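## Task

Take the TBS-labelled bottle from the table and stand it upright in the one empty slot of the refrigerator, with the same spacing as the bottles already there, then close the refrigerator's glass door. The other bottles must stay where they are and the refrigerator must not be moved. The glass beaker on the table must remain upright; pressing or bumping it hard, or letting it drop more than a few centimetres, counts as failure.

## Robot and tools

Robot: two six-joint arms with parallel grippers, left_arm and right_arm. Bases sit near (-0.007, +0.354, +0.021) m for left_arm and (-0.025, -0.444, +0.021) m for right_arm, each turned very slightly about z.

Frame: all hand positions, orientations and velocities are in the scene frame. Origin is at table-top height midway between the nominal bases; +x points out over the table, +z up, +y toward left_arm. Arm names do not match image sides. Printed hand poses may be off by a few centimetres, more at full reach.

Row layout: every commanded row is one flat list of 14 numbers covering both arms, left_arm first (7 numbers) then right_arm (7 numbers), even if one arm stays still. Within each arm the order is unusual and must be followed exactly: shoulder, elbow, wrist roll, forearm roll, waist, wrist pitch, then gripper opening. Joint values are absolute target angles in radians (the same numbers the Joint positions line prints), not offsets. Ranges in that order: shoulder -2.304..2.304, elbow -4.224..0.061, wrist roll -6.283..6.283, forearm roll -6.283..6.283, waist -6.283..6.283, wrist pitch -2.164..2.164. Real ends can differ by about 0.010 rad; a target farther out than that past an end, and beyond the current angle, is rejected. Reaching an end shows "joint sent to its limit". Opening is a unitless value from -1 (closed) to +1 (fully open, pads 0.084 m apart). To leave a gripper unchanged, resend its current command; 0 is a real half-open command.

Gripper geometry: fingers point along the gripper's +z and close along its y. end_effector_position is the point between the pads when closed, roughly 2 cm short of the fingertips; closing pushes the tips about 10 mm further forward, mostly while the gap is above 40 mm.

Tools:
- execute_actions(actions, cameras): actions is a list of actions; each action is up to 15 rows, one per 1/30 s step (0.5 s per action); a short action repeats its final row. Per step a joint target cannot lead its measured angle by more than 0.637 rad, joint targets move at most 3.14 rad/s, and gripper speed is capped at 1 m/s. An empty list returns the full state and all camera images.
- move(target, speed, blend, opening_speed, blocking, cameras): target is one 14-number row or a list of up to 15 such rows (absolute angles, same order). speed is rad/s for the joint with the longest way to go, 0.01-3.14, default 0.5, one value or one per target. blend (rad) rounds corners between listed targets; 0 stops at each. opening_speed is the gripper command rate per second on the -1..+1 scale, at least 0.2. Joints move together, so the hand traces a curve, with no collision avoidance. blocking=false returns early and lets a later move replace it. The result adds a "move:" line: done, off_target, moving, held or fault, plus limits=held if steps were withheld.
- wait(seconds 0-10, cameras): lets time pass holding the last command.
- stop(cameras): brakes a running move.
- zoom_image(camera, region [x0,y0,x1,y1] pixels, at most 504x504): closer look at a recent image from cam_head_left, cam_head_right, cam_high, cam_low, cam_left_wrist or cam_right_wrist.
- clear_fault(arm): clears a reported torque fault on left_arm or right_arm.
- finished_scene(scene 1 or 2): ends the scene for good; the goal must hold without the robot.

Results: Joint positions (rad, plus pad gap in m), Joint velocities ("within noise" when still), Joint targets (what joints are now driven toward; resend to hold still), Tool commands, grip_measured (opening on the command scale), joint torques (noisy, offset, include arm weight), end-effector pose and velocities, motor temperatures, and Wrist depth: a 7x7 grid per wrist camera of distances in mm (172-3000, "-" for none; glass is seen through). "joint command not followed" means the clearance check between arms altered a command.

Gripping: to hold something, command an opening clearly below grip_measured; the lower, the tighter (about 24 N per pad max). Close gently on glass.

Hazards: contact torque at a joint's load limit (N m: waist 53.4, shoulder 53.4, elbow 44.5, forearm roll 24, wrist pitch 14.4, wrist roll 15.8) causes a torque fault that halts the arm until clear_fault; so does sitting at torque limit for 1 s or prolonged overload. Motors heat when holding loads, stretched out, or pushing into obstacles; at 65 °C a MOTOR HOT line appears, at 80 °C the arm is braked for 30-60 s. Arms must not collide or press each other, including closing a gripper on the other's fingers. Avoid fast contact, slamming the door, dropping the bottle, knocking anything off the table, and disturbing the beaker, other bottles or refrigerator. Loose objects may occasionally be nudged by outside pushes.

Cameras: cam_head_left/right (stereo pair above and behind), cam_high, cam_low (504x504 each), wrist cameras 672x504; calibration matrices are given and may be a few mm or degrees off.

Each tool is called after "Call:" as a command line: name --argument value for each argument, lists and objects as JSON in quotes; but a table of rows of numbers goes row by row, as --pt "numbers of a row", without its own name.

## Session

Call:
execute_actions --actions '[]'

Scene clock: 0.00 s.
left_arm: end_effector_position=(+0.3351, -0.0951, +0.2771) grip_measured=+1.00 end_effector_quat_wxyz=(-0.399, +0.513, +0.724, +0.232) | right_arm: end_effector_position=(+0.3608, -0.6883, +0.2616) grip_measured=+1.00 end_effector_quat_wxyz=(-0.114, +0.468, +0.871, -0.096)
Joint names: [shoulder, elbow, wrist roll, forearm roll, waist, wrist pitch]
Joint positions: left_arm=[-1.054 -1.923 -2.923 0.139 -0.999 -1.819 0.084] | right_arm=[-0.361 -0.994 -2.445 -0.241 -0.436 -0.884 0.084]
Joint velocities: within noise
Joint torques (N m): no reading
Motor temperatures (°C): left_arm=[26 27 30 24 24 26] | right_arm=[25 27 29 26 25 28]
Wrist depth (mm): cam_left_wrist=[- 567 566 - - - - / - 620 595 1074 1043 1013 968 / - 899 635 879 855 762 776 / 785 764 673 699 711 696 678 / 678 663 648 633 621 607 599 / 585 574 562 550 540 532 522 / 522 513 502 494 486 481 473] | cam_right_wrist=[494 470 448 429 410 393 379 / 489 465 442 424 406 390 377 / 481 458 437 418 400 386 373 / 476 453 432 414 397 382 371 / 471 448 429 410 393 379 366 / 464 443 422 404 390 376 363 / 459 437 417 401 386 371 360]
Joint targets: left_arm=[-1.054 -1.923 -2.923 0.139 -0.999 -1.819] | right_arm=[-0.361 -0.994 -2.445 -0.241 -0.436 -0.884]
Tool commands: left_gripper/opening=+1.0 right_gripper/opening=+1.0

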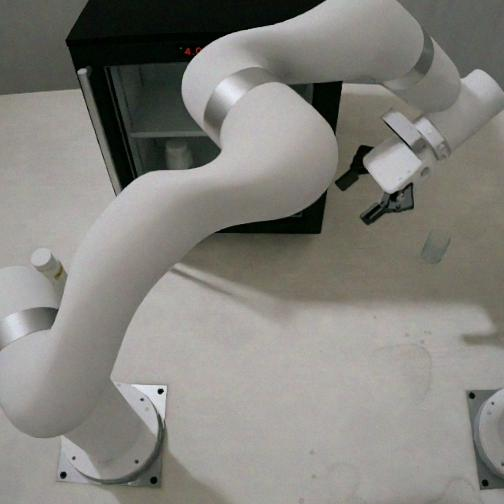

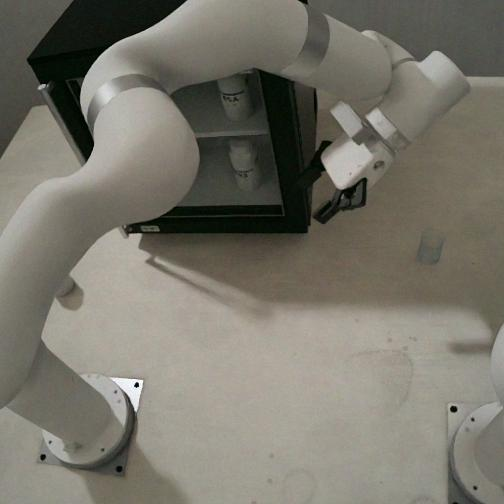

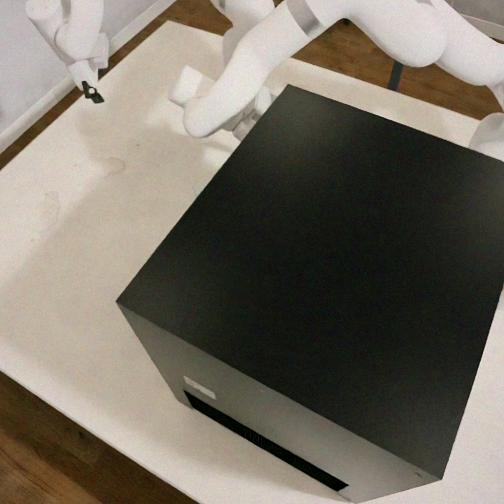

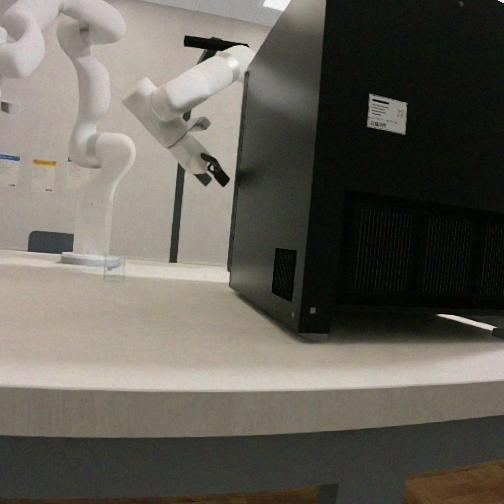

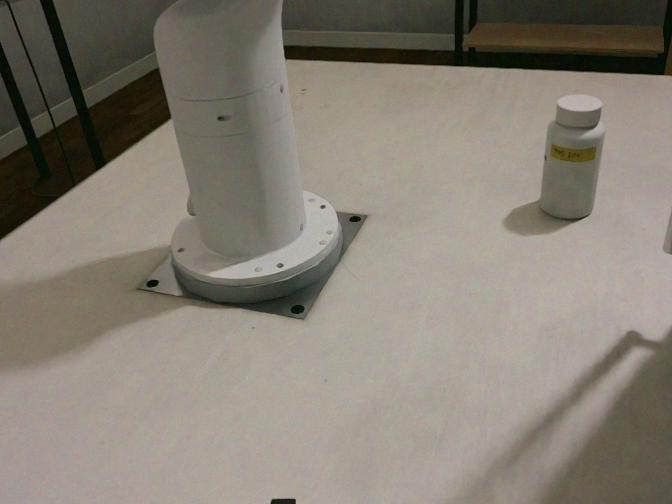

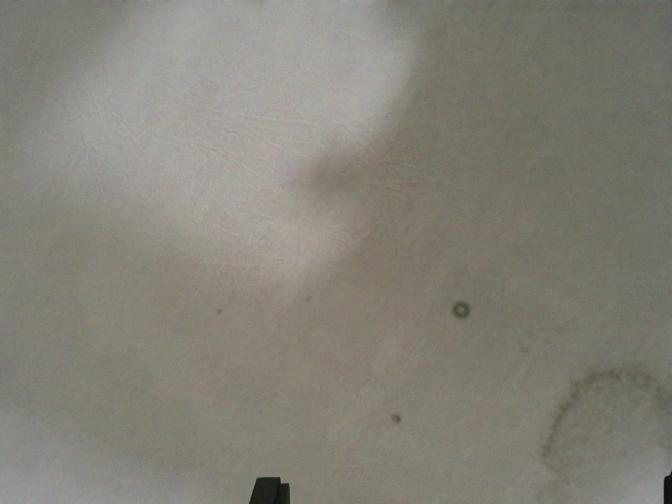

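Call:
move --pt "0.6 -0.6 -3.14 0 -1.0 0.17 1 -0.361 -0.994 -2.445 -0.241 -0.436 -0.884 1" --pt "0.6 -0.6 -3.14 0 0.0 0.17 1 -0.361 -0.994 -2.445 -0.241 -0.436 -0.884 1" --speed 1.0 --blend 0.2 --cameras '["all"]'

Scene clock: 23.47 s.
left_arm: end_effector_position=(+0.4640, +0.3639, +0.6438) grip_measured=+1.00 end_effector_quat_wxyz=(+0.633, -0.007, +0.774, +0.007) | right_arm: end_effector_position=(+0.3610, -0.6882, +0.2618) grip_measured=+1.00 end_effector_quat_wxyz=(-0.114, +0.468, +0.871, -0.096)
Joint names: [shoulder, elbow, wrist roll, forearm roll, waist, wrist pitch]
Joint positions: left_arm=[0.6 -0.6 -3.14 0 0 0.17 0.084] | right_arm=[-0.361 -0.994 -2.445 -0.241 -0.436 -0.884 0.084]
Joint torques (N m): left_arm=[13.92 -13.88 -0.89 -1.29 10.52 5.95] | right_arm=[37.2 -20.02 -1.47 5.68 7.28 -2.54]
Wrist depth (mm): cam_left_wrist=[- - - - - 1600 1578 / - - - - - 1529 1529 / 195 197 197 198 199 1496 1503 / 280 282 284 286 1443 1465 1465 / 1402 506 1414 1417 1437 1422 1440 / 1400 1377 1386 1397 1411 1397 1405 / 1353 1366 1369 1356 1372 1372 1372] | cam_right_wrist=[495 470 449 428 411 393 380 / 489 464 444 424 405 390 377 / 481 458 437 418 401 387 373 / 477 453 432 414 397 382 369 / 469 449 428 409 393 380 366 / 463 442 422 404 390 376 362 / 459 438 417 401 387 372 360]
Joint targets: left_arm=[0.600 -0.600 -3.140 0.000 0.000 0.170] | right_arm=[-0.361 -0.994 -2.445 -0.241 -0.436 -0.884]
move: done
camera_calibration:
cam_left_wrist: T_world_to_cam=[[-0.00192298, 0.999875, 0.0156999, -0.337969], [0.226253, -0.0148577, 0.973955, -0.660222], [0.974067, 0.00542503, -0.226196, -0.175684], [0, 0, 0, 1]] pos_world=[0.319855, 0.329071, 0.608594]
cam_right_wrist: T_world_to_cam=[[0.803017, 0.531989, -0.26861, 0.174496], [0.528436, -0.843997, -0.0917843, -0.683298], [-0.275534, -0.0682388, -0.958866, 0.434961], [0, 0, 0, 1]] pos_world=[0.340803, -0.63985, 0.401225]

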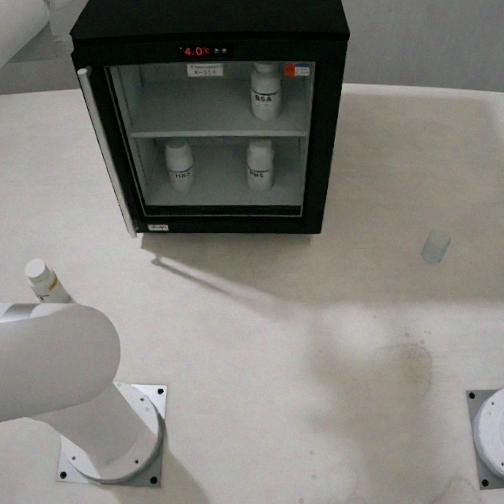

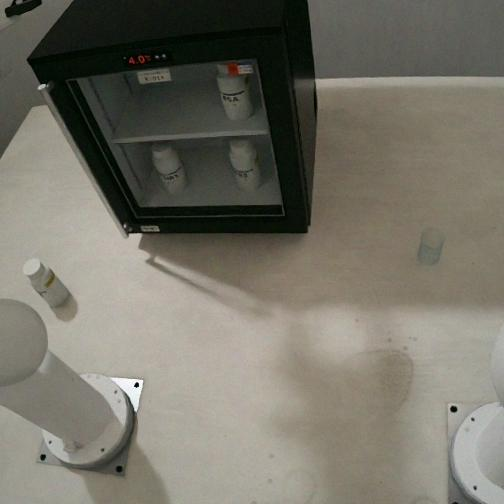

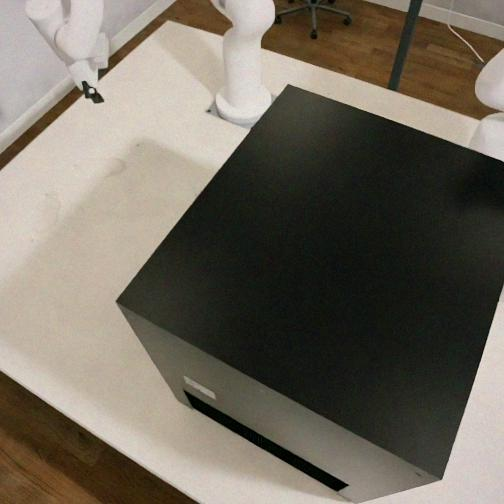

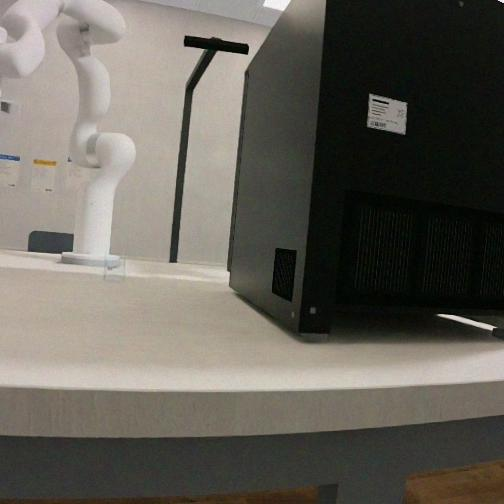

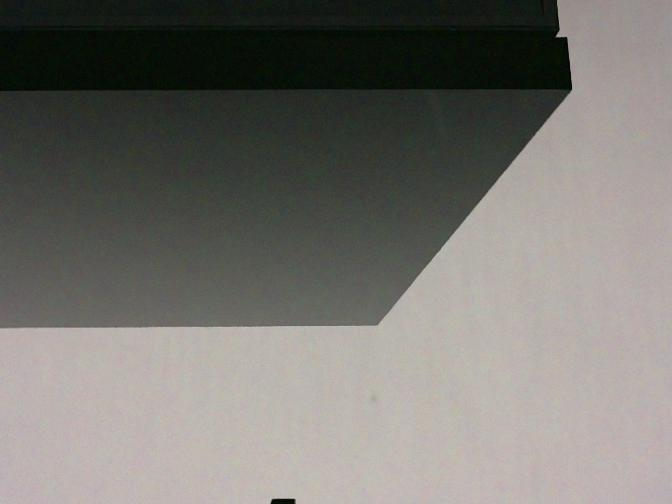

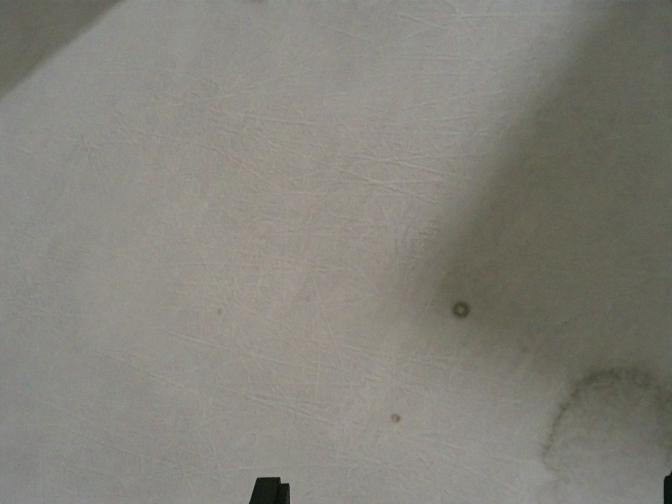

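Call:
zoom_image --camera "cam_head_left" --region '[60, 20, 360, 320]'

Call:
zoom_image --camera "cam_head_right" --region '[20, 30, 320, 330]'

Call:
zoom_image --camera "cam_left_wrist" --region '[472, 0, 672, 150]'

Scaled by 1.680 from the camera's 504x504 image, which has a finer 720x720 frame.

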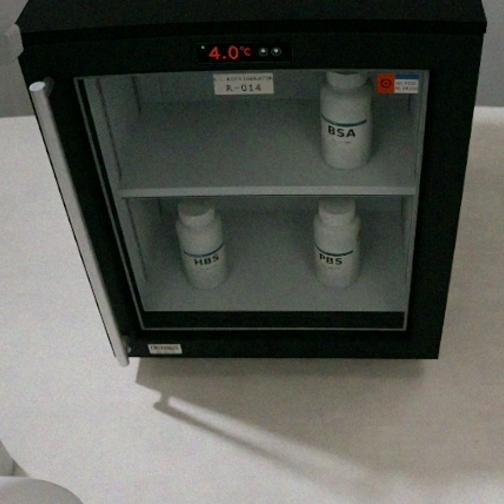

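Scaled by 1.680 from the camera's 504x504 image, which has a finer 720x720 frame.

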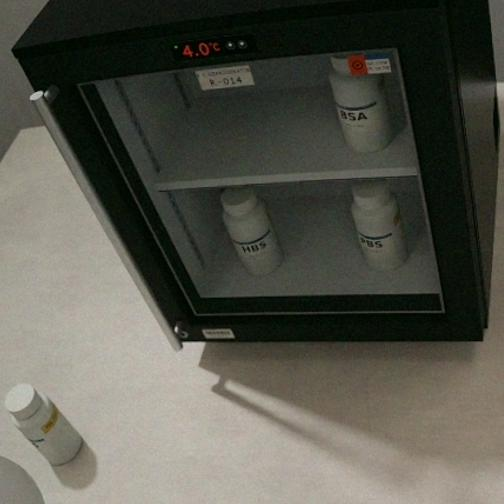

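Scaled by 2.520 from the camera's 672x504 image, which has a finer 960x720 frame.

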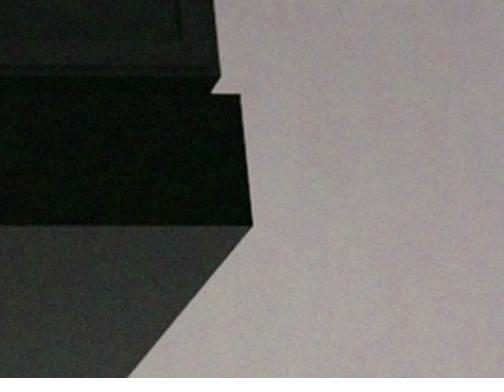

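Call:
move --target '[0.081,-1.3935,-3.14,0,0,-1.4744,1,-0.361,-0.994,-2.445,-0.241,-0.436,-0.884,1]' --speed 0.8 --cameras '["cam_left_wrist","cam_head_right","cam_head_left"]'

Scene clock: 67.40 s.
left_arm: end_effector_position=(+0.4002, +0.3627, +0.6379) grip_measured=+1.00 end_effector_quat_wxyz=(+0.000, -0.009, +1.000, +0.000) | right_arm: end_effector_position=(+0.3610, -0.6882, +0.2618) grip_measured=+1.00 end_effector_quat_wxyz=(-0.114, +0.468, +0.871, -0.096)
Joint names: [shoulder, elbow, wrist roll, forearm roll, waist, wrist pitch]
Joint positions: left_arm=[0.081 -1.393 -3.14 0 0 -1.474 0.084] | right_arm=[-0.361 -0.994 -2.445 -0.241 -0.436 -0.884 0.084]
Joint torques (N m): left_arm=[5.09 -27.46 -0.82 -0.65 11.15 -3.72] | right_arm=[37.67 -19.86 -1.38 5.43 6.82 -2.62]
Wrist depth (mm): cam_left_wrist=[778 775 778 753 771 776 773 / 779 776 777 772 770 770 769 / 779 775 775 777 771 774 771 / 781 773 777 771 768 766 767 / 778 774 775 776 772 768 765 / 687 689 687 686 773 766 766 / 664 682 687 - 767 768 766] | cam_right_wrist=[495 471 448 429 410 393 378 / 489 466 442 423 405 389 377 / 481 458 437 418 401 387 373 / 477 454 433 415 396 383 371 / 470 447 427 409 392 379 367 / 464 442 423 404 391 376 362 / 460 437 416 402 386 372 361]
Joint targets: left_arm=[0.081 -1.394 -3.140 0.000 0.000 -1.474] | right_arm=[-0.361 -0.994 -2.445 -0.241 -0.436 -0.884]
move: done
camera_calibration:
cam_left_wrist: T_world_to_cam=[[-0.0012097, 0.999893, -0.0146065, -0.317674], [0.999637, 0.000815921, -0.0269354, -0.316668], [-0.0269206, -0.0146337, -0.99953, 0.786328], [0, 0, 0, 1]] pos_world=[0.337337, 0.329405, 0.772789]
Images, in order (width x height): cam_head_left 504x504, cam_head_right 504x504, cam_left_wrist 672x504.

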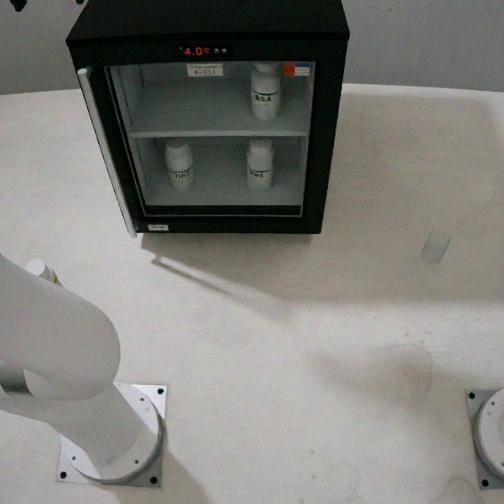

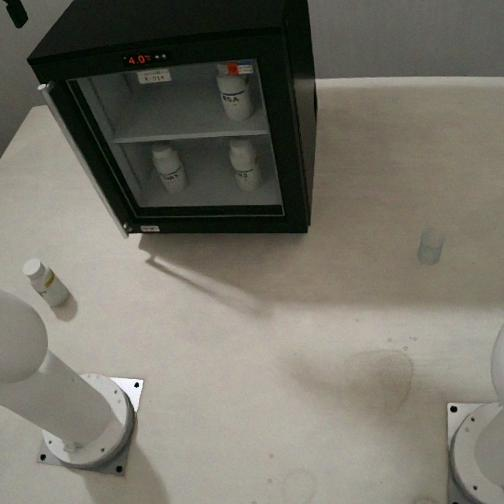

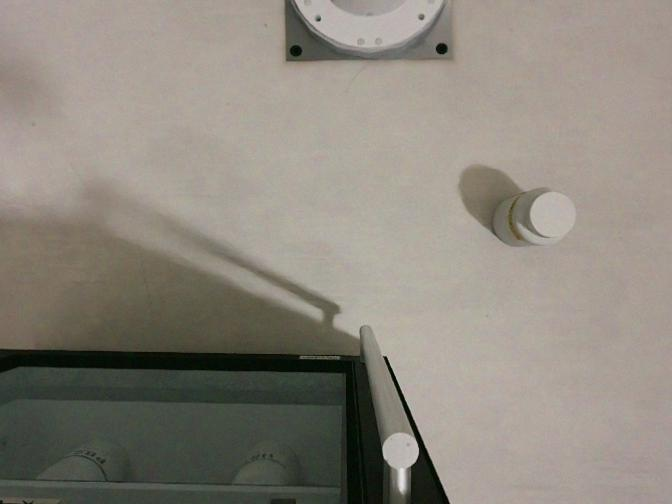

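Call:
move --pt "0.0694 -1.3186 -3.166 0 -0.026 -1.388 1 -0.361 -0.994 -2.445 -0.241 -0.436 -0.884 1" --pt "0.0805 -1.0793 -3.166 0 -0.026 -1.1598 1 -0.361 -0.994 -2.445 -0.241 -0.436 -0.884 1" --speed 0.4 --cameras '["cam_left_wrist","cam_head_right"]'

Scene clock: 78.53 s.
left_arm: end_effector_position=(+0.4124, +0.3520, +0.4969) grip_measured=+1.00 end_effector_quat_wxyz=(+0.000, -0.009, +1.000, +0.000) | right_arm: end_effector_position=(+0.3610, -0.6882, +0.2618) grip_measured=+1.00 end_effector_quat_wxyz=(-0.114, +0.468, +0.871, -0.096)
Joint names: [shoulder, elbow, wrist roll, forearm roll, waist, wrist pitch]
Joint positions: left_arm=[0.081 -1.079 -3.166 0 -0.026 -1.16 0.084] | right_arm=[-0.361 -0.994 -2.445 -0.241 -0.436 -0.884 0.084]
Joint torques (N m): left_arm=[30.89 -12.07 -0.92 -0.06 -9.84 3.31] | right_arm=[37.48 -20.54 -1.31 5.08 7.81 -2.52]
Wrist depth (mm): cam_left_wrist=[638 636 637 633 631 630 629 / 636 636 634 633 631 630 627 / 635 635 634 631 634 628 534 / 634 633 633 630 628 629 624 / 633 632 634 630 630 629 629 / 545 545 543 542 631 627 625 / 543 542 542 - 290 627 626] | cam_right_wrist=[495 471 448 429 411 393 378 / 489 464 442 423 405 391 376 / 482 459 438 417 401 387 372 / 476 455 433 415 397 382 371 / 470 448 428 410 393 379 367 / 464 443 422 404 390 376 363 / 459 438 416 401 387 373 361]
Joint targets: left_arm=[0.081 -1.079 -3.166 0.000 -0.026 -1.160] | right_arm=[-0.361 -0.994 -2.445 -0.241 -0.436 -0.884]
move: done
camera_calibration:
cam_left_wrist: T_world_to_cam=[[-0.00121224, 0.999893, -0.0146063, -0.309119], [0.999634, 0.000817, -0.0270354, -0.332689], [-0.0270206, -0.0146337, -0.999528, 0.645603], [0, 0, 0, 1]] pos_world=[0.349638, 0.318805, 0.631789]
Images, in order (width x height): cam_head_right 504x504, cam_left_wrist 672x504.

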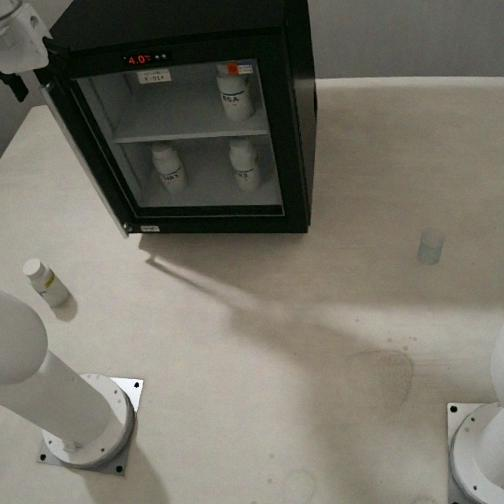

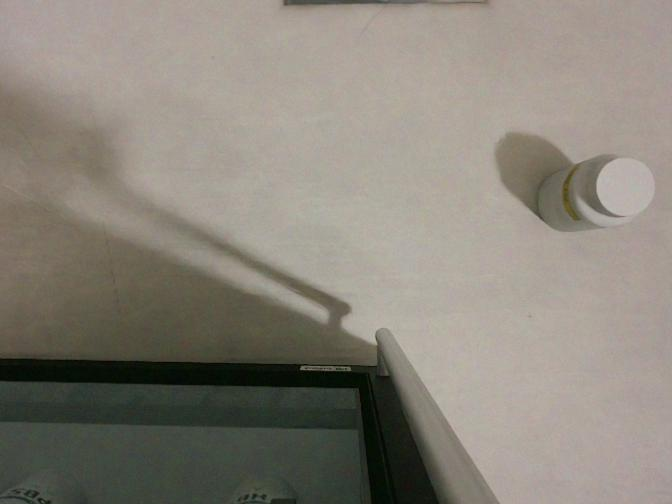

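Call:
move --target '[0.0805,-1.0793,-3.166,0,-0.026,-1.1598,-1,-0.361,-0.994,-2.445,-0.241,-0.436,-0.884,1]' --opening_speed 1.0

Scene clock: 82.00 s.
left_arm: end_effector_position=(+0.4124, +0.3521, +0.4969) grip_measured=-0.67 end_effector_quat_wxyz=(+0.000, -0.009, +1.000, +0.000) | right_arm: end_effector_position=(+0.3610, -0.6882, +0.2618) grip_measured=+1.00 end_effector_quat_wxyz=(-0.114, +0.468, +0.871, -0.096)
Joint names: [shoulder, elbow, wrist roll, forearm roll, waist, wrist pitch]
Joint positions: left_arm=[0.081 -1.079 -3.166 0 -0.026 -1.16 0.015] | right_arm=[-0.361 -0.994 -2.445 -0.241 -0.436 -0.884 0.084]
Joint torques (N m): left_arm=[26.68 -13.18 -0.88 -2.1 -10.36 3.13] | right_arm=[37.69 -19.81 -1.41 5.46 6.96 -2.48]
Wrist depth (mm): cam_left_wrist=[637 637 631 631 631 630 631 / 634 635 636 636 630 630 629 / 631 636 633 633 630 627 532 / 637 635 631 630 630 627 628 / 631 633 633 629 629 625 625 / 547 547 543 542 628 627 625 / 542 540 543 - 289 626 628] | cam_right_wrist=[496 471 448 428 410 394 379 / 486 465 443 423 405 390 376 / 481 458 438 418 401 386 374 / 476 455 433 414 396 382 370 / 470 448 428 410 393 379 367 / 464 442 423 404 391 376 361 / 460 438 417 403 386 372 361]
Joint targets: left_arm=[0.081 -1.079 -3.166 0.000 -0.026 -1.160] | right_arm=[-0.361 -0.994 -2.445 -0.241 -0.436 -0.884]
move: done

Call:
move --pt "0.2663 -0.921 -3.3805 0 -0.066 -1.1873 -1 -0.361 -0.994 -2.445 -0.241 -0.436 -0.884 1" --pt "0.4449 -0.796 -3.657 0 -0.168 -1.2409 -1 -0.361 -0.994 -2.445 -0.241 -0.436 -0.884 1" --pt "0.5678 -0.7248 -3.9457 0 -0.317 -1.2926 -1 -0.361 -0.994 -2.445 -0.241 -0.436 -0.884 1" --speed 0.2 --blend 0.02 --cameras '["cam_left_wrist","cam_head_right","cam_head_left"]'

Scene clock: 98.93 s.
left_arm: end_effector_position=(+0.2246, +0.2837, +0.4969) grip_measured=-0.67 end_effector_quat_wxyz=(+0.001, -0.251, +0.968, -0.001) | right_arm: end_effector_position=(+0.3610, -0.6882, +0.2618) grip_measured=+1.00 end_effector_quat_wxyz=(-0.114, +0.468, +0.871, -0.096)
Joint names: [shoulder, elbow, wrist roll, forearm roll, waist, wrist pitch]
Joint positions: left_arm=[0.568 -0.725 -3.946 0 -0.317 -1.29 0.015] | right_arm=[-0.361 -0.994 -2.445 -0.241 -0.436 -0.884 0.084]
Joint torques (N m): left_arm=[13.45 1.66 -0.9 7.48 -4.42 -17.61] | right_arm=[37.05 -19.85 -1.36 5.37 7.51 -2.58]
Wrist depth (mm): cam_left_wrist=[638 641 634 634 630 630 368 / 638 636 636 631 630 530 368 / 639 637 633 631 627 593 429 / 640 634 633 629 629 627 625 / 636 633 630 631 630 628 624 / 549 547 547 545 629 626 625 / 608 634 636 - 290 625 624] | cam_right_wrist=[496 470 450 428 410 394 379 / 489 466 443 423 405 390 377 / 481 458 435 418 400 386 373 / 477 455 433 414 398 382 370 / 470 449 428 409 392 379 367 / 463 442 423 405 391 376 362 / 462 438 416 400 387 372 360]
Joint targets: left_arm=[0.568 -0.725 -3.946 0.000 -0.317 -1.293] | right_arm=[-0.361 -0.994 -2.445 -0.241 -0.436 -0.884]
move: done
camera_calibration:
cam_left_wrist: T_world_to_cam=[[-0.470451, 0.882266, -0.0168196, -0.101171], [0.882311, 0.469997, -0.025121, -0.252593], [-0.0142583, -0.0266583, -0.999543, 0.640034], [0, 0, 0, 1]] pos_world=[0.184395, 0.22504, 0.631694]
Images, in order (width x height): cam_head_left 504x504, cam_head_right 504x504, cam_left_wrist 672x504.

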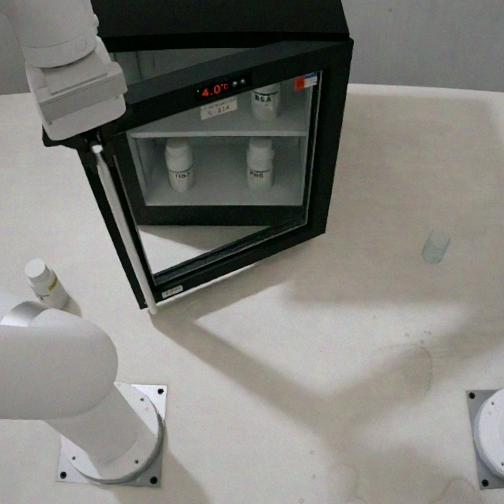

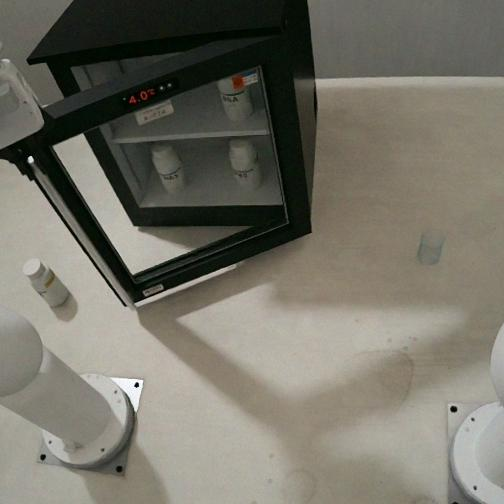

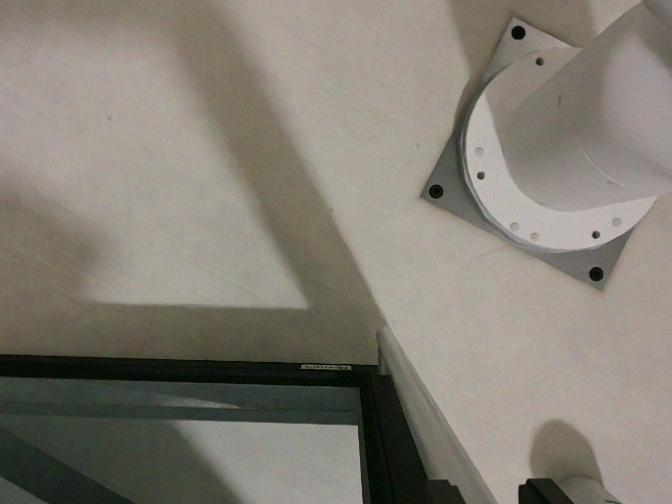

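Call:
move --pt "0.6565 -0.6801 -4.3595 0 -0.5737 -1.3366 -1 -0.361 -0.994 -2.445 -0.241 -0.436 -0.884 1" --pt "0.6633 -0.677 -4.8275 0 -0.8846 -1.3403 -1 -0.361 -0.994 -2.445 -0.241 -0.436 -0.884 1" --pt "0.5852 -0.7156 -5.2532 0 -1.1533 -1.3008 -1 -0.361 -0.994 -2.445 -0.241 -0.436 -0.884 1" --pt "0.4339 -0.8034 -5.619 0 -1.3445 -1.2373 -1 -0.361 -0.994 -2.445 -0.241 -0.436 -0.884 1" --pt "0.2545 -0.9304 -5.8903 0 -1.4413 -1.1849 -1 -0.361 -0.994 -2.445 -0.241 -0.436 -0.884 1" --pt "0.1241 -1.0395 -6.0434 0 -1.4722 -1.1636 -1 -0.361 -0.994 -2.445 -0.241 -0.436 -0.884 1" --speed 0.35 --blend 0.03 --cameras '["cam_left_wrist","cam_head_right","cam_head_left"]'

Scene clock: 117.80 s.
left_arm: end_effector_position=(+0.0411, -0.0449, +0.4969) grip_measured=-0.67 end_effector_quat_wxyz=(+0.000, -0.663, +0.749, +0.000) | right_arm: end_effector_position=(+0.3610, -0.6882, +0.2618) grip_measured=+1.00 end_effector_quat_wxyz=(-0.114, +0.468, +0.871, -0.096)
Joint names: [shoulder, elbow, wrist roll, forearm roll, waist, wrist pitch]
Joint positions: left_arm=[0.124 -1.039 -6.043 0 -1.472 -1.164 0.015] | right_arm=[-0.361 -0.994 -2.445 -0.241 -0.436 -0.884 0.084]
Joint torques (N m): left_arm=[3.5 -24.08 -0.85 -7.79 -22.95 1.03] | right_arm=[35.75 -20.32 -1.36 5.31 7.01 -2.44]
Wrist depth (mm): cam_left_wrist=[641 638 633 635 633 631 631 / 635 636 634 633 634 629 630 / 635 636 631 630 630 631 628 / 634 634 632 632 629 629 627 / 631 633 631 627 629 629 626 / 547 545 546 545 629 627 627 / 630 630 631 - 625 627 625] | cam_right_wrist=[494 471 449 429 411 392 379 / 489 465 442 423 406 390 377 / 480 459 438 418 402 387 373 / 476 454 434 414 397 383 369 / 471 448 428 409 393 379 366 / 463 442 423 405 391 377 363 / 460 439 417 400 386 372 361]
Joint targets: left_arm=[0.124 -1.040 -6.043 0.000 -1.472 -1.164] | right_arm=[-0.361 -0.994 -2.445 -0.241 -0.436 -0.884]
move: done
camera_calibration:
cam_left_wrist: T_world_to_cam=[[-0.990346, 0.137834, -0.0147113, 0.0894058], [0.138193, 0.990034, -0.0271099, 0.118644], [0.010828, -0.0288812, -0.999524, 0.627555], [0, 0, 0, 1]] pos_world=[0.0653516, -0.111661, 0.631788]
Images, in order (width x height): cam_head_left 504x504, cam_head_right 504x504, cam_left_wrist 672x504.

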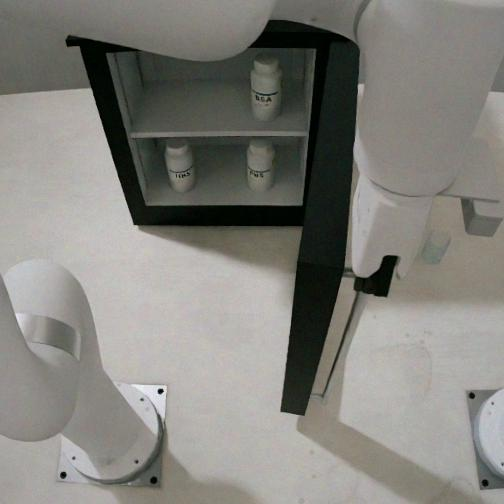

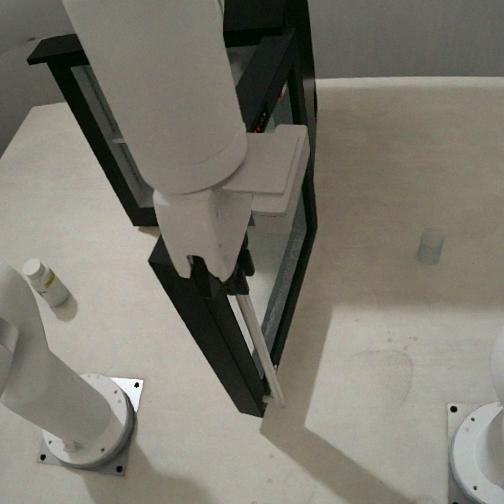

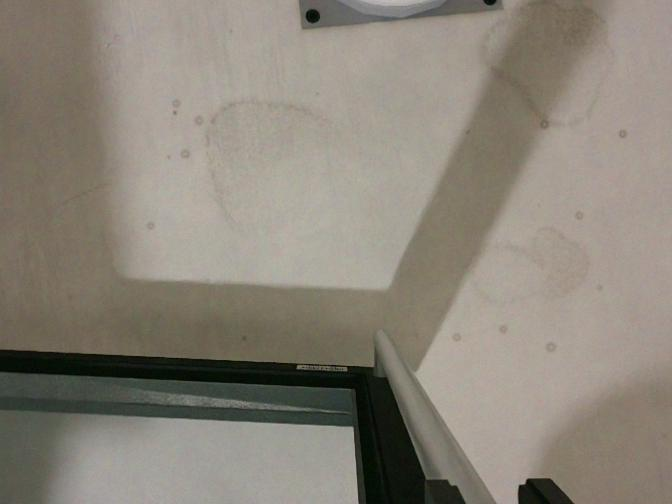

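Call:
move --pt "0.1241 -1.0395 -6.0434 0 -1.4722 -1.1636 1 -0.361 -0.994 -2.445 -0.241 -0.436 -0.884 1" --pt "0.1029 -1.3325 -6.0434 0 -1.4722 -1.4354 1 -0.361 -0.994 -2.445 -0.241 -0.436 -0.884 1" --speed 0.4

Call:
move --pt "0.1029 -1.3325 -0.2537 -1.998 -0.529 1.1867 1 -0.361 -0.994 -2.445 -0.241 -0.436 -0.884 1" --pt "0.0744 -0.5059 -0.2537 -1.998 -0.529 1.1867 1 -0.361 -0.994 -2.445 -0.241 -0.436 -0.884 1" --speed '[1.5,0.7]' --blend 0.1

Call:
move --target '[-0.8767,-0.607,-0.2537,-1.998,-0.529,1.1867,1,-0.361,-0.994,-2.445,-0.241,-0.436,-0.884,1]' --speed 0.5 --cameras '["cam_left_wrist","cam_head_right","cam_head_left"]'

Scene clock: 147.30 s.
left_arm: end_effector_position=(+0.0410, -0.0450, +0.6198) grip_measured=+1.00 end_effector_quat_wxyz=(+0.000, -0.663, +0.749, +0.000) | right_arm: end_effector_position=(+0.3610, -0.6882, +0.2618) grip_measured=+1.00 end_effector_quat_wxyz=(-0.114, +0.468, +0.871, -0.096)
Joint names: [shoulder, elbow, wrist roll, forearm roll, waist, wrist pitch]
Joint positions: left_arm=[0.103 -1.332 -6.043 0 -1.472 -1.435 0.084] | right_arm=[-0.361 -0.994 -2.445 -0.241 -0.436 -0.884 0.084]
Joint torques (N m): left_arm=[5.44 -27.63 -0.58 2.56 10.6 -3.56] | right_arm=[36.77 -19.83 -1.23 5.08 6.85 -2.46]
Wrist depth (mm): cam_left_wrist=[760 758 760 755 759 757 755 / 760 760 760 758 755 755 756 / 758 760 755 752 756 755 753 / 759 754 755 751 754 754 754 / 755 756 755 754 750 751 753 / 671 752 751 755 752 750 753 / 751 754 670 752 752 749 747] | cam_right_wrist=[494 471 448 428 410 392 379 / 488 464 442 423 406 389 376 / 482 458 437 418 400 387 373 / 477 453 432 415 397 382 370 / 470 448 427 409 392 380 366 / 464 442 423 404 390 377 363 / 460 439 417 402 387 372 361]
Joint targets: left_arm=[0.103 -1.333 -6.043 0.000 -1.472 -1.435] | right_arm=[-0.361 -0.994 -2.445 -0.241 -0.436 -0.884]
move: done

Scene clock: 152.60 s.
left_arm: end_effector_position=(+0.4943, +0.3116, +0.6131) grip_measured=+1.00 end_effector_quat_wxyz=(+0.170, +0.317, +0.807, +0.469) | right_arm: end_effector_position=(+0.3610, -0.6882, +0.2618) grip_measured=+1.00 end_effector_quat_wxyz=(-0.114, +0.468, +0.871, -0.096)
Joint names: [shoulder, elbow, wrist roll, forearm roll, waist, wrist pitch]
Joint positions: left_arm=[0.093 -1.056 -0.254 -1.996 -0.529 1.189 0.084] | right_arm=[-0.361 -0.994 -2.445 -0.241 -0.436 -0.884 0.084]
Joint torques (N m): left_arm=[6.97 -28.58 0.11 -0.97 0.67 -2.86] | right_arm=[36.83 -19.74 -1.28 5.3 6.38 -2.53]
Wrist depth (mm): cam_left_wrist=[741 869 2372 2381 - - 2911 / 739 868 2528 - - 2782 2492 / 735 855 1036 2839 2675 2405 2172 / 183 189 183 2483 2286 2093 1935 / 185 - 176 1220 2020 1888 1732 / - - 175 217 1781 1673 1571 / - - 174 203 1604 1536 1446] | cam_right_wrist=[495 472 448 428 409 392 378 / 486 464 442 424 406 390 378 / 479 457 437 419 401 387 374 / 475 453 433 413 397 382 370 / 468 449 428 410 393 379 367 / 463 442 422 404 391 378 363 / 461 437 418 400 385 372 361]
Joint targets: left_arm=[0.092 -1.057 -0.254 -1.997 -0.529 1.187] | right_arm=[-0.361 -0.994 -2.445 -0.241 -0.436 -0.884]
Tool commands: left_gripper/opening=+1.0 right_gripper/opening=+1.0
TORQUE FAULT: the external load on the elbow of the left arm reached its load limit, and that arm stopped. The contact can be on any part of that arm beyond that joint, not only on its tool. A torque fault puts only its own arm into a fault stop. That arm's remaining commands of this call were not run. The hold on the elbow of that arm was moved back by the arm itself, up to 3 degrees, as the stop began. That arm is still stopped at the end of this call. While its stop runs, that arm, its gripper or tool too, takes no new command.
CLEAR FAULT: the left arm stays stopped (state 4) until you call clear_fault(arm="left_arm").
End effector pose when the fault began: left_arm: position (+0.4876, +0.3150, +0.5887), quat_wxyz (+0.149, +0.330, +0.805, +0.471)
Joint positions when the fault began: left_arm=[0.092 -1.008 -0.254 -1.997 -0.529 1.187 0.084]
move: fault (left_arm); path passed 1 of 2 targets; left_arm: the elbow is farthest, 0.550 rad from its target

not run: an earlier result of this reply reported a stop or a fault. Calls in your next reply go to the robot.

Call:
clear_fault --arm "left_arm"

Call:
move --target '[0.1029,-1.3325,-0.2537,-1.998,-0.529,1.1867,1,-0.361,-0.994,-2.445,-0.241,-0.436,-0.884,1]' --speed 0.4 --cameras '["cam_left_wrist","cam_head_right","cam_head_left","cam_high"]'

Scene clock: 154.50 s.
left_arm: end_effector_position=(+0.4944, +0.3116, +0.6132) grip_measured=+1.00 end_effector_quat_wxyz=(+0.170, +0.317, +0.807, +0.469) | right_arm: end_effector_position=(+0.3610, -0.6882, +0.2618) grip_measured=+1.00 end_effector_quat_wxyz=(-0.114, +0.468, +0.871, -0.096)
Joint names: [shoulder, elbow, wrist roll, forearm roll, waist, wrist pitch]
Joint positions: left_arm=[0.093 -1.056 -0.254 -1.996 -0.529 1.189 0.084] | right_arm=[-0.361 -0.994 -2.445 -0.241 -0.436 -0.884 0.084]
Joint torques (N m): left_arm=[6.41 -28.75 0.04 -1.09 1.32 -2.88] | right_arm=[37.73 -20.45 -1.13 5.13 7.59 -2.42]
Wrist depth (mm): cam_left_wrist=[742 867 2356 2397 - - 2960 / 738 863 2547 - - 2782 2510 / 735 862 1037 2874 2664 2431 2192 / 183 189 183 2431 2286 2099 1930 / 185 - 176 1211 2026 1872 1728 / - - 175 217 1804 1673 1560 / - - 174 204 1611 1529 1446] | cam_right_wrist=[493 470 448 430 409 393 379 / 486 464 442 423 405 390 376 / 481 459 438 418 401 386 372 / 475 453 433 414 397 382 370 / 470 448 427 410 392 379 367 / 465 443 423 405 390 376 363 / 461 438 417 400 387 372 361]
Joint targets: left_arm=[0.093 -1.056 -0.254 -1.996 -0.529 1.189] | right_arm=[-0.361 -0.994 -2.445 -0.241 -0.436 -0.884]
Tool commands: left_gripper/opening=+1.0 right_gripper/opening=+1.0
TORQUE FAULT, CONTINUED: the left arm's stop, for the torque fault of the elbow that an earlier result reported, is over. The call counts as one of the actions that you can send in this scene. The hold on the elbow of that arm was moved back by the arm itself, up to 3 degrees, as the stop began. That arm's target is now where it stood when the stop ended, not its last command. That arm keeps its grip as last carried out and accepts commands again: back off and push less far.
CLEAR FAULT: your call cleared the left arm's torque fault. If a joint's load stays at its limit, that arm stops again at once.

Scene clock: 155.77 s.
left_arm: end_effector_position=(+0.5134, +0.3006, +0.7588) grip_measured=+1.00 end_effector_quat_wxyz=(+0.291, +0.244, +0.810, +0.447) | right_arm: end_effector_position=(+0.3610, -0.6882, +0.2618) grip_measured=+1.00 end_effector_quat_wxyz=(-0.114, +0.468, +0.871, -0.096)
Joint names: [shoulder, elbow, wrist roll, forearm roll, waist, wrist pitch]
Joint positions: left_arm=[0.103 -1.332 -0.254 -1.998 -0.529 1.187 0.084] | right_arm=[-0.361 -0.994 -2.445 -0.241 -0.436 -0.884 0.084]
Joint torques (N m): left_arm=[29.81 -28.25 0.59 -0.88 10.14 -3.63] | right_arm=[36.81 -19.82 -1.29 5.31 7.69 -2.52]
Wrist depth (mm): cam_left_wrist=[829 990 2634 - - 2863 2771 / 844 1020 2595 2685 2547 2474 2356 / 264 1058 2286 2309 2199 2119 2056 / 269 1066 2112 2044 1979 1924 1862 / 278 353 1898 1813 1772 1711 1661 / 289 359 1706 1657 1604 1567 1536 / 300 370 1536 1516 1468 1437 1405] | cam_right_wrist=[496 471 449 428 410 393 379 / 488 465 444 424 405 389 376 / 481 459 435 418 401 387 374 / 478 455 434 415 398 382 371 / 469 448 428 408 392 379 366 / 464 442 423 405 391 376 362 / 461 438 416 400 387 372 360]
Joint targets: left_arm=[0.103 -1.333 -0.254 -1.998 -0.529 1.187] | right_arm=[-0.361 -0.994 -2.445 -0.241 -0.436 -0.884]
move: done
camera_calibration:
cam_left_wrist: T_world_to_cam=[[0.157467, 0.47884, 0.863665, -0.84503], [0.727005, -0.648102, 0.226776, -0.284049], [0.668332, 0.592179, -0.450174, -0.0468235], [0, 0, 0, 1]] pos_world=[0.370863, 0.248269, 0.773159]
Images, in order (width x height): cam_head_left 504x504, cam_head_right 504x504, cam_high 504x504, cam_left_wrist 672x504.

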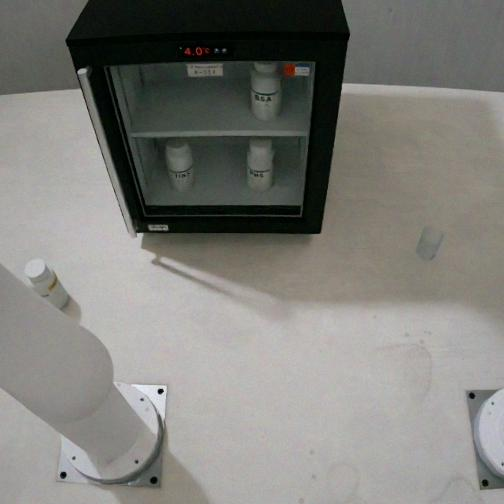

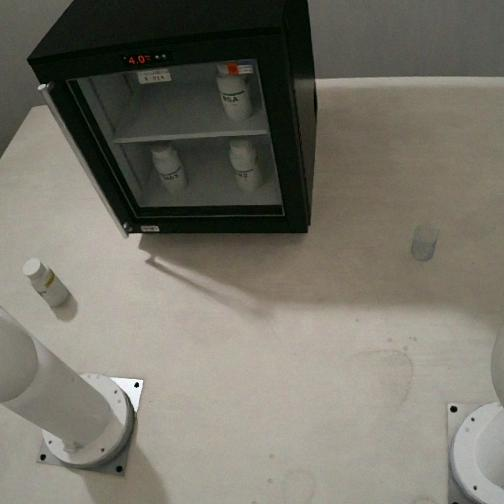

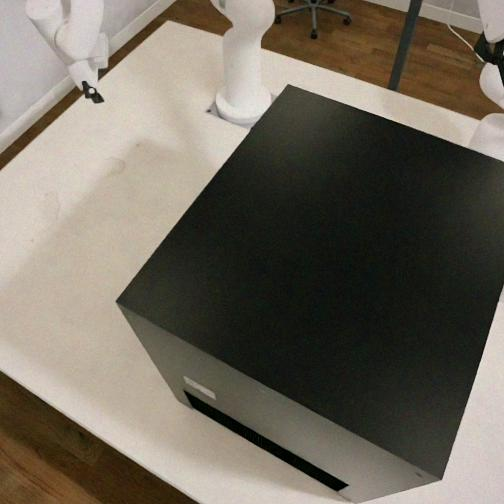

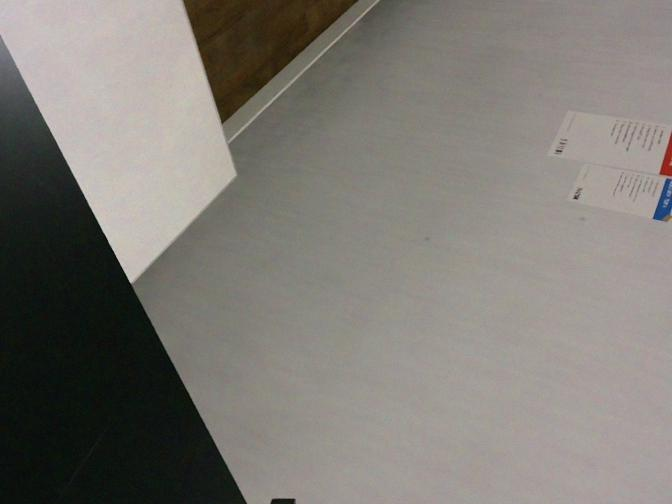

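Call:
move --pt "0.0694 -1.3186 3.117 0 -0.026 -1.388 1 -0.53 -2.25 -3.14 0 -0.436 -1.5515 -1" --pt "0.0694 -1.3186 3.117 0 -0.026 -1.388 1 -0.5355 -2.25 -3.14 0 1.032 -1.5515 -1" --pt "0.0805 -1.0793 3.117 0 -0.026 -1.1598 1 -0.5355 -2.087 -3.14 0 1.032 -1.5515 -1" --speed '[1.2,0.9,0.4]' --cameras '["all"]'

Scene clock: 182.57 s.
left_arm: end_effector_position=(+0.4124, +0.3520, +0.4969) grip_measured=+1.00 end_effector_quat_wxyz=(+0.000, -0.009, +1.000, +0.000) | right_arm: end_effector_position=(+0.3138, +0.0853, +0.6180) grip_measured=-1.00 end_effector_quat_wxyz=(+0.000, -0.479, +0.878, +0.000)
Joint names: [shoulder, elbow, wrist roll, forearm roll, waist, wrist pitch]
Joint positions: left_arm=[0.081 -1.079 3.117 0 -0.026 -1.16 0.084] | right_arm=[-0.536 -2.087 -3.14 0 1.032 -1.552 0]
Joint torques (N m): left_arm=[31.47 -11.85 0.97 2.1 11.06 3.38] | right_arm=[24.08 -9.56 -1.37 3.31 8.58 -1.94]
Wrist depth (mm): cam_left_wrist=[639 638 635 634 632 631 630 / 635 636 634 634 631 630 629 / 639 634 633 636 630 631 536 / 635 635 631 633 629 629 627 / 633 633 631 633 631 626 627 / 548 547 545 544 627 629 627 / 542 540 539 - 289 626 624] | cam_right_wrist=[735 735 735 735 735 739 743 / 736 738 736 739 736 742 743 / 736 738 738 741 740 743 745 / 736 736 740 740 742 745 743 / 304 510 742 743 740 746 746 / 397 654 659 744 744 747 749 / 242 460 654 744 743 749 748]
Joint targets: left_arm=[0.081 -1.079 3.117 0.000 -0.026 -1.160] | right_arm=[-0.535 -2.087 -3.140 0.000 1.032 -1.551]
move: done
camera_calibration:
cam_left_wrist: T_world_to_cam=[[-0.00141222, 0.999892, -0.0146042, -0.309051], [0.999634, 0.00101695, -0.0270376, -0.332752], [-0.0270198, -0.014637, -0.999528, 0.645604], [0, 0, 0, 1]] pos_world=[0.349637, 0.318806, 0.631789]
cam_right_wrist: T_world_to_cam=[[-0.833882, 0.551887, 0.00781764, 0.237676], [0.551942, 0.833778, 0.0131968, -0.188248], [0.000764974, 0.0153195, -0.999882, 0.747826], [0, 0, 0, 1]] pos_world=[0.301524, 0.0143306, 0.748364]

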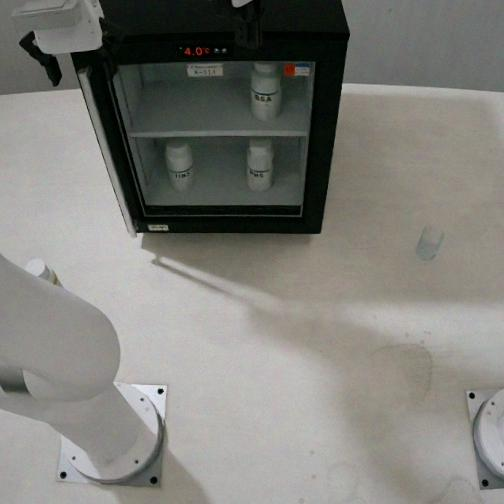

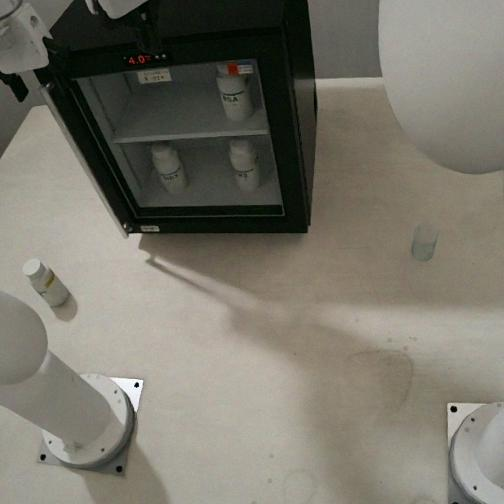

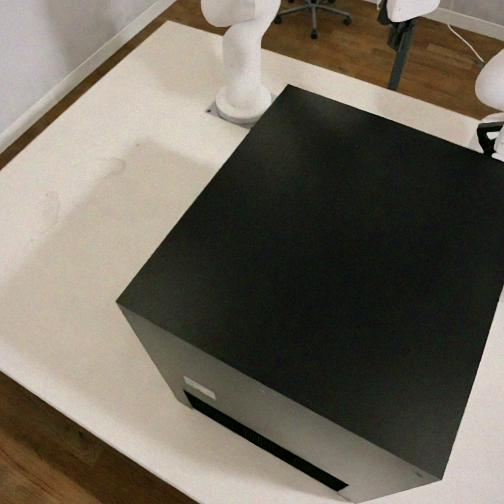

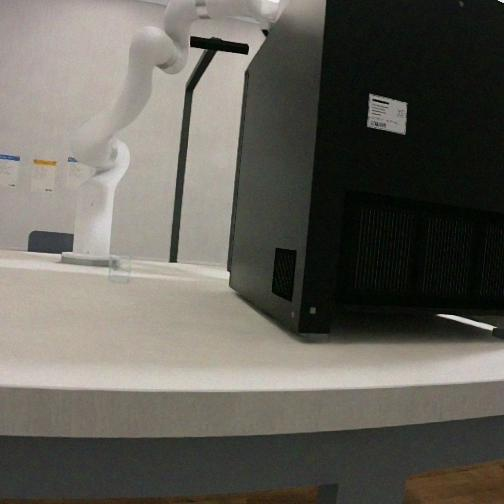

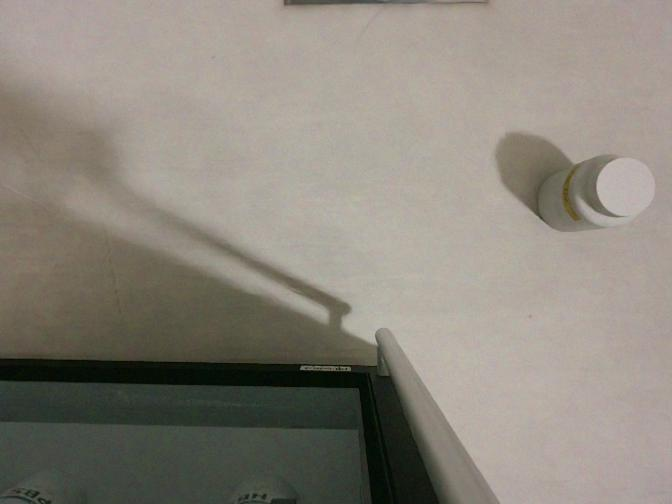

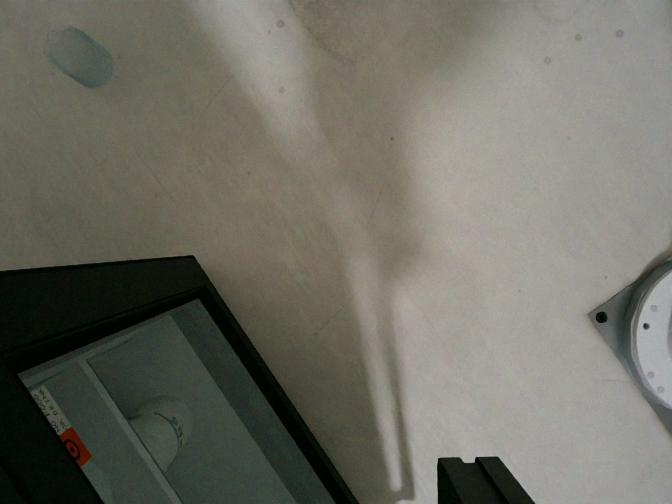

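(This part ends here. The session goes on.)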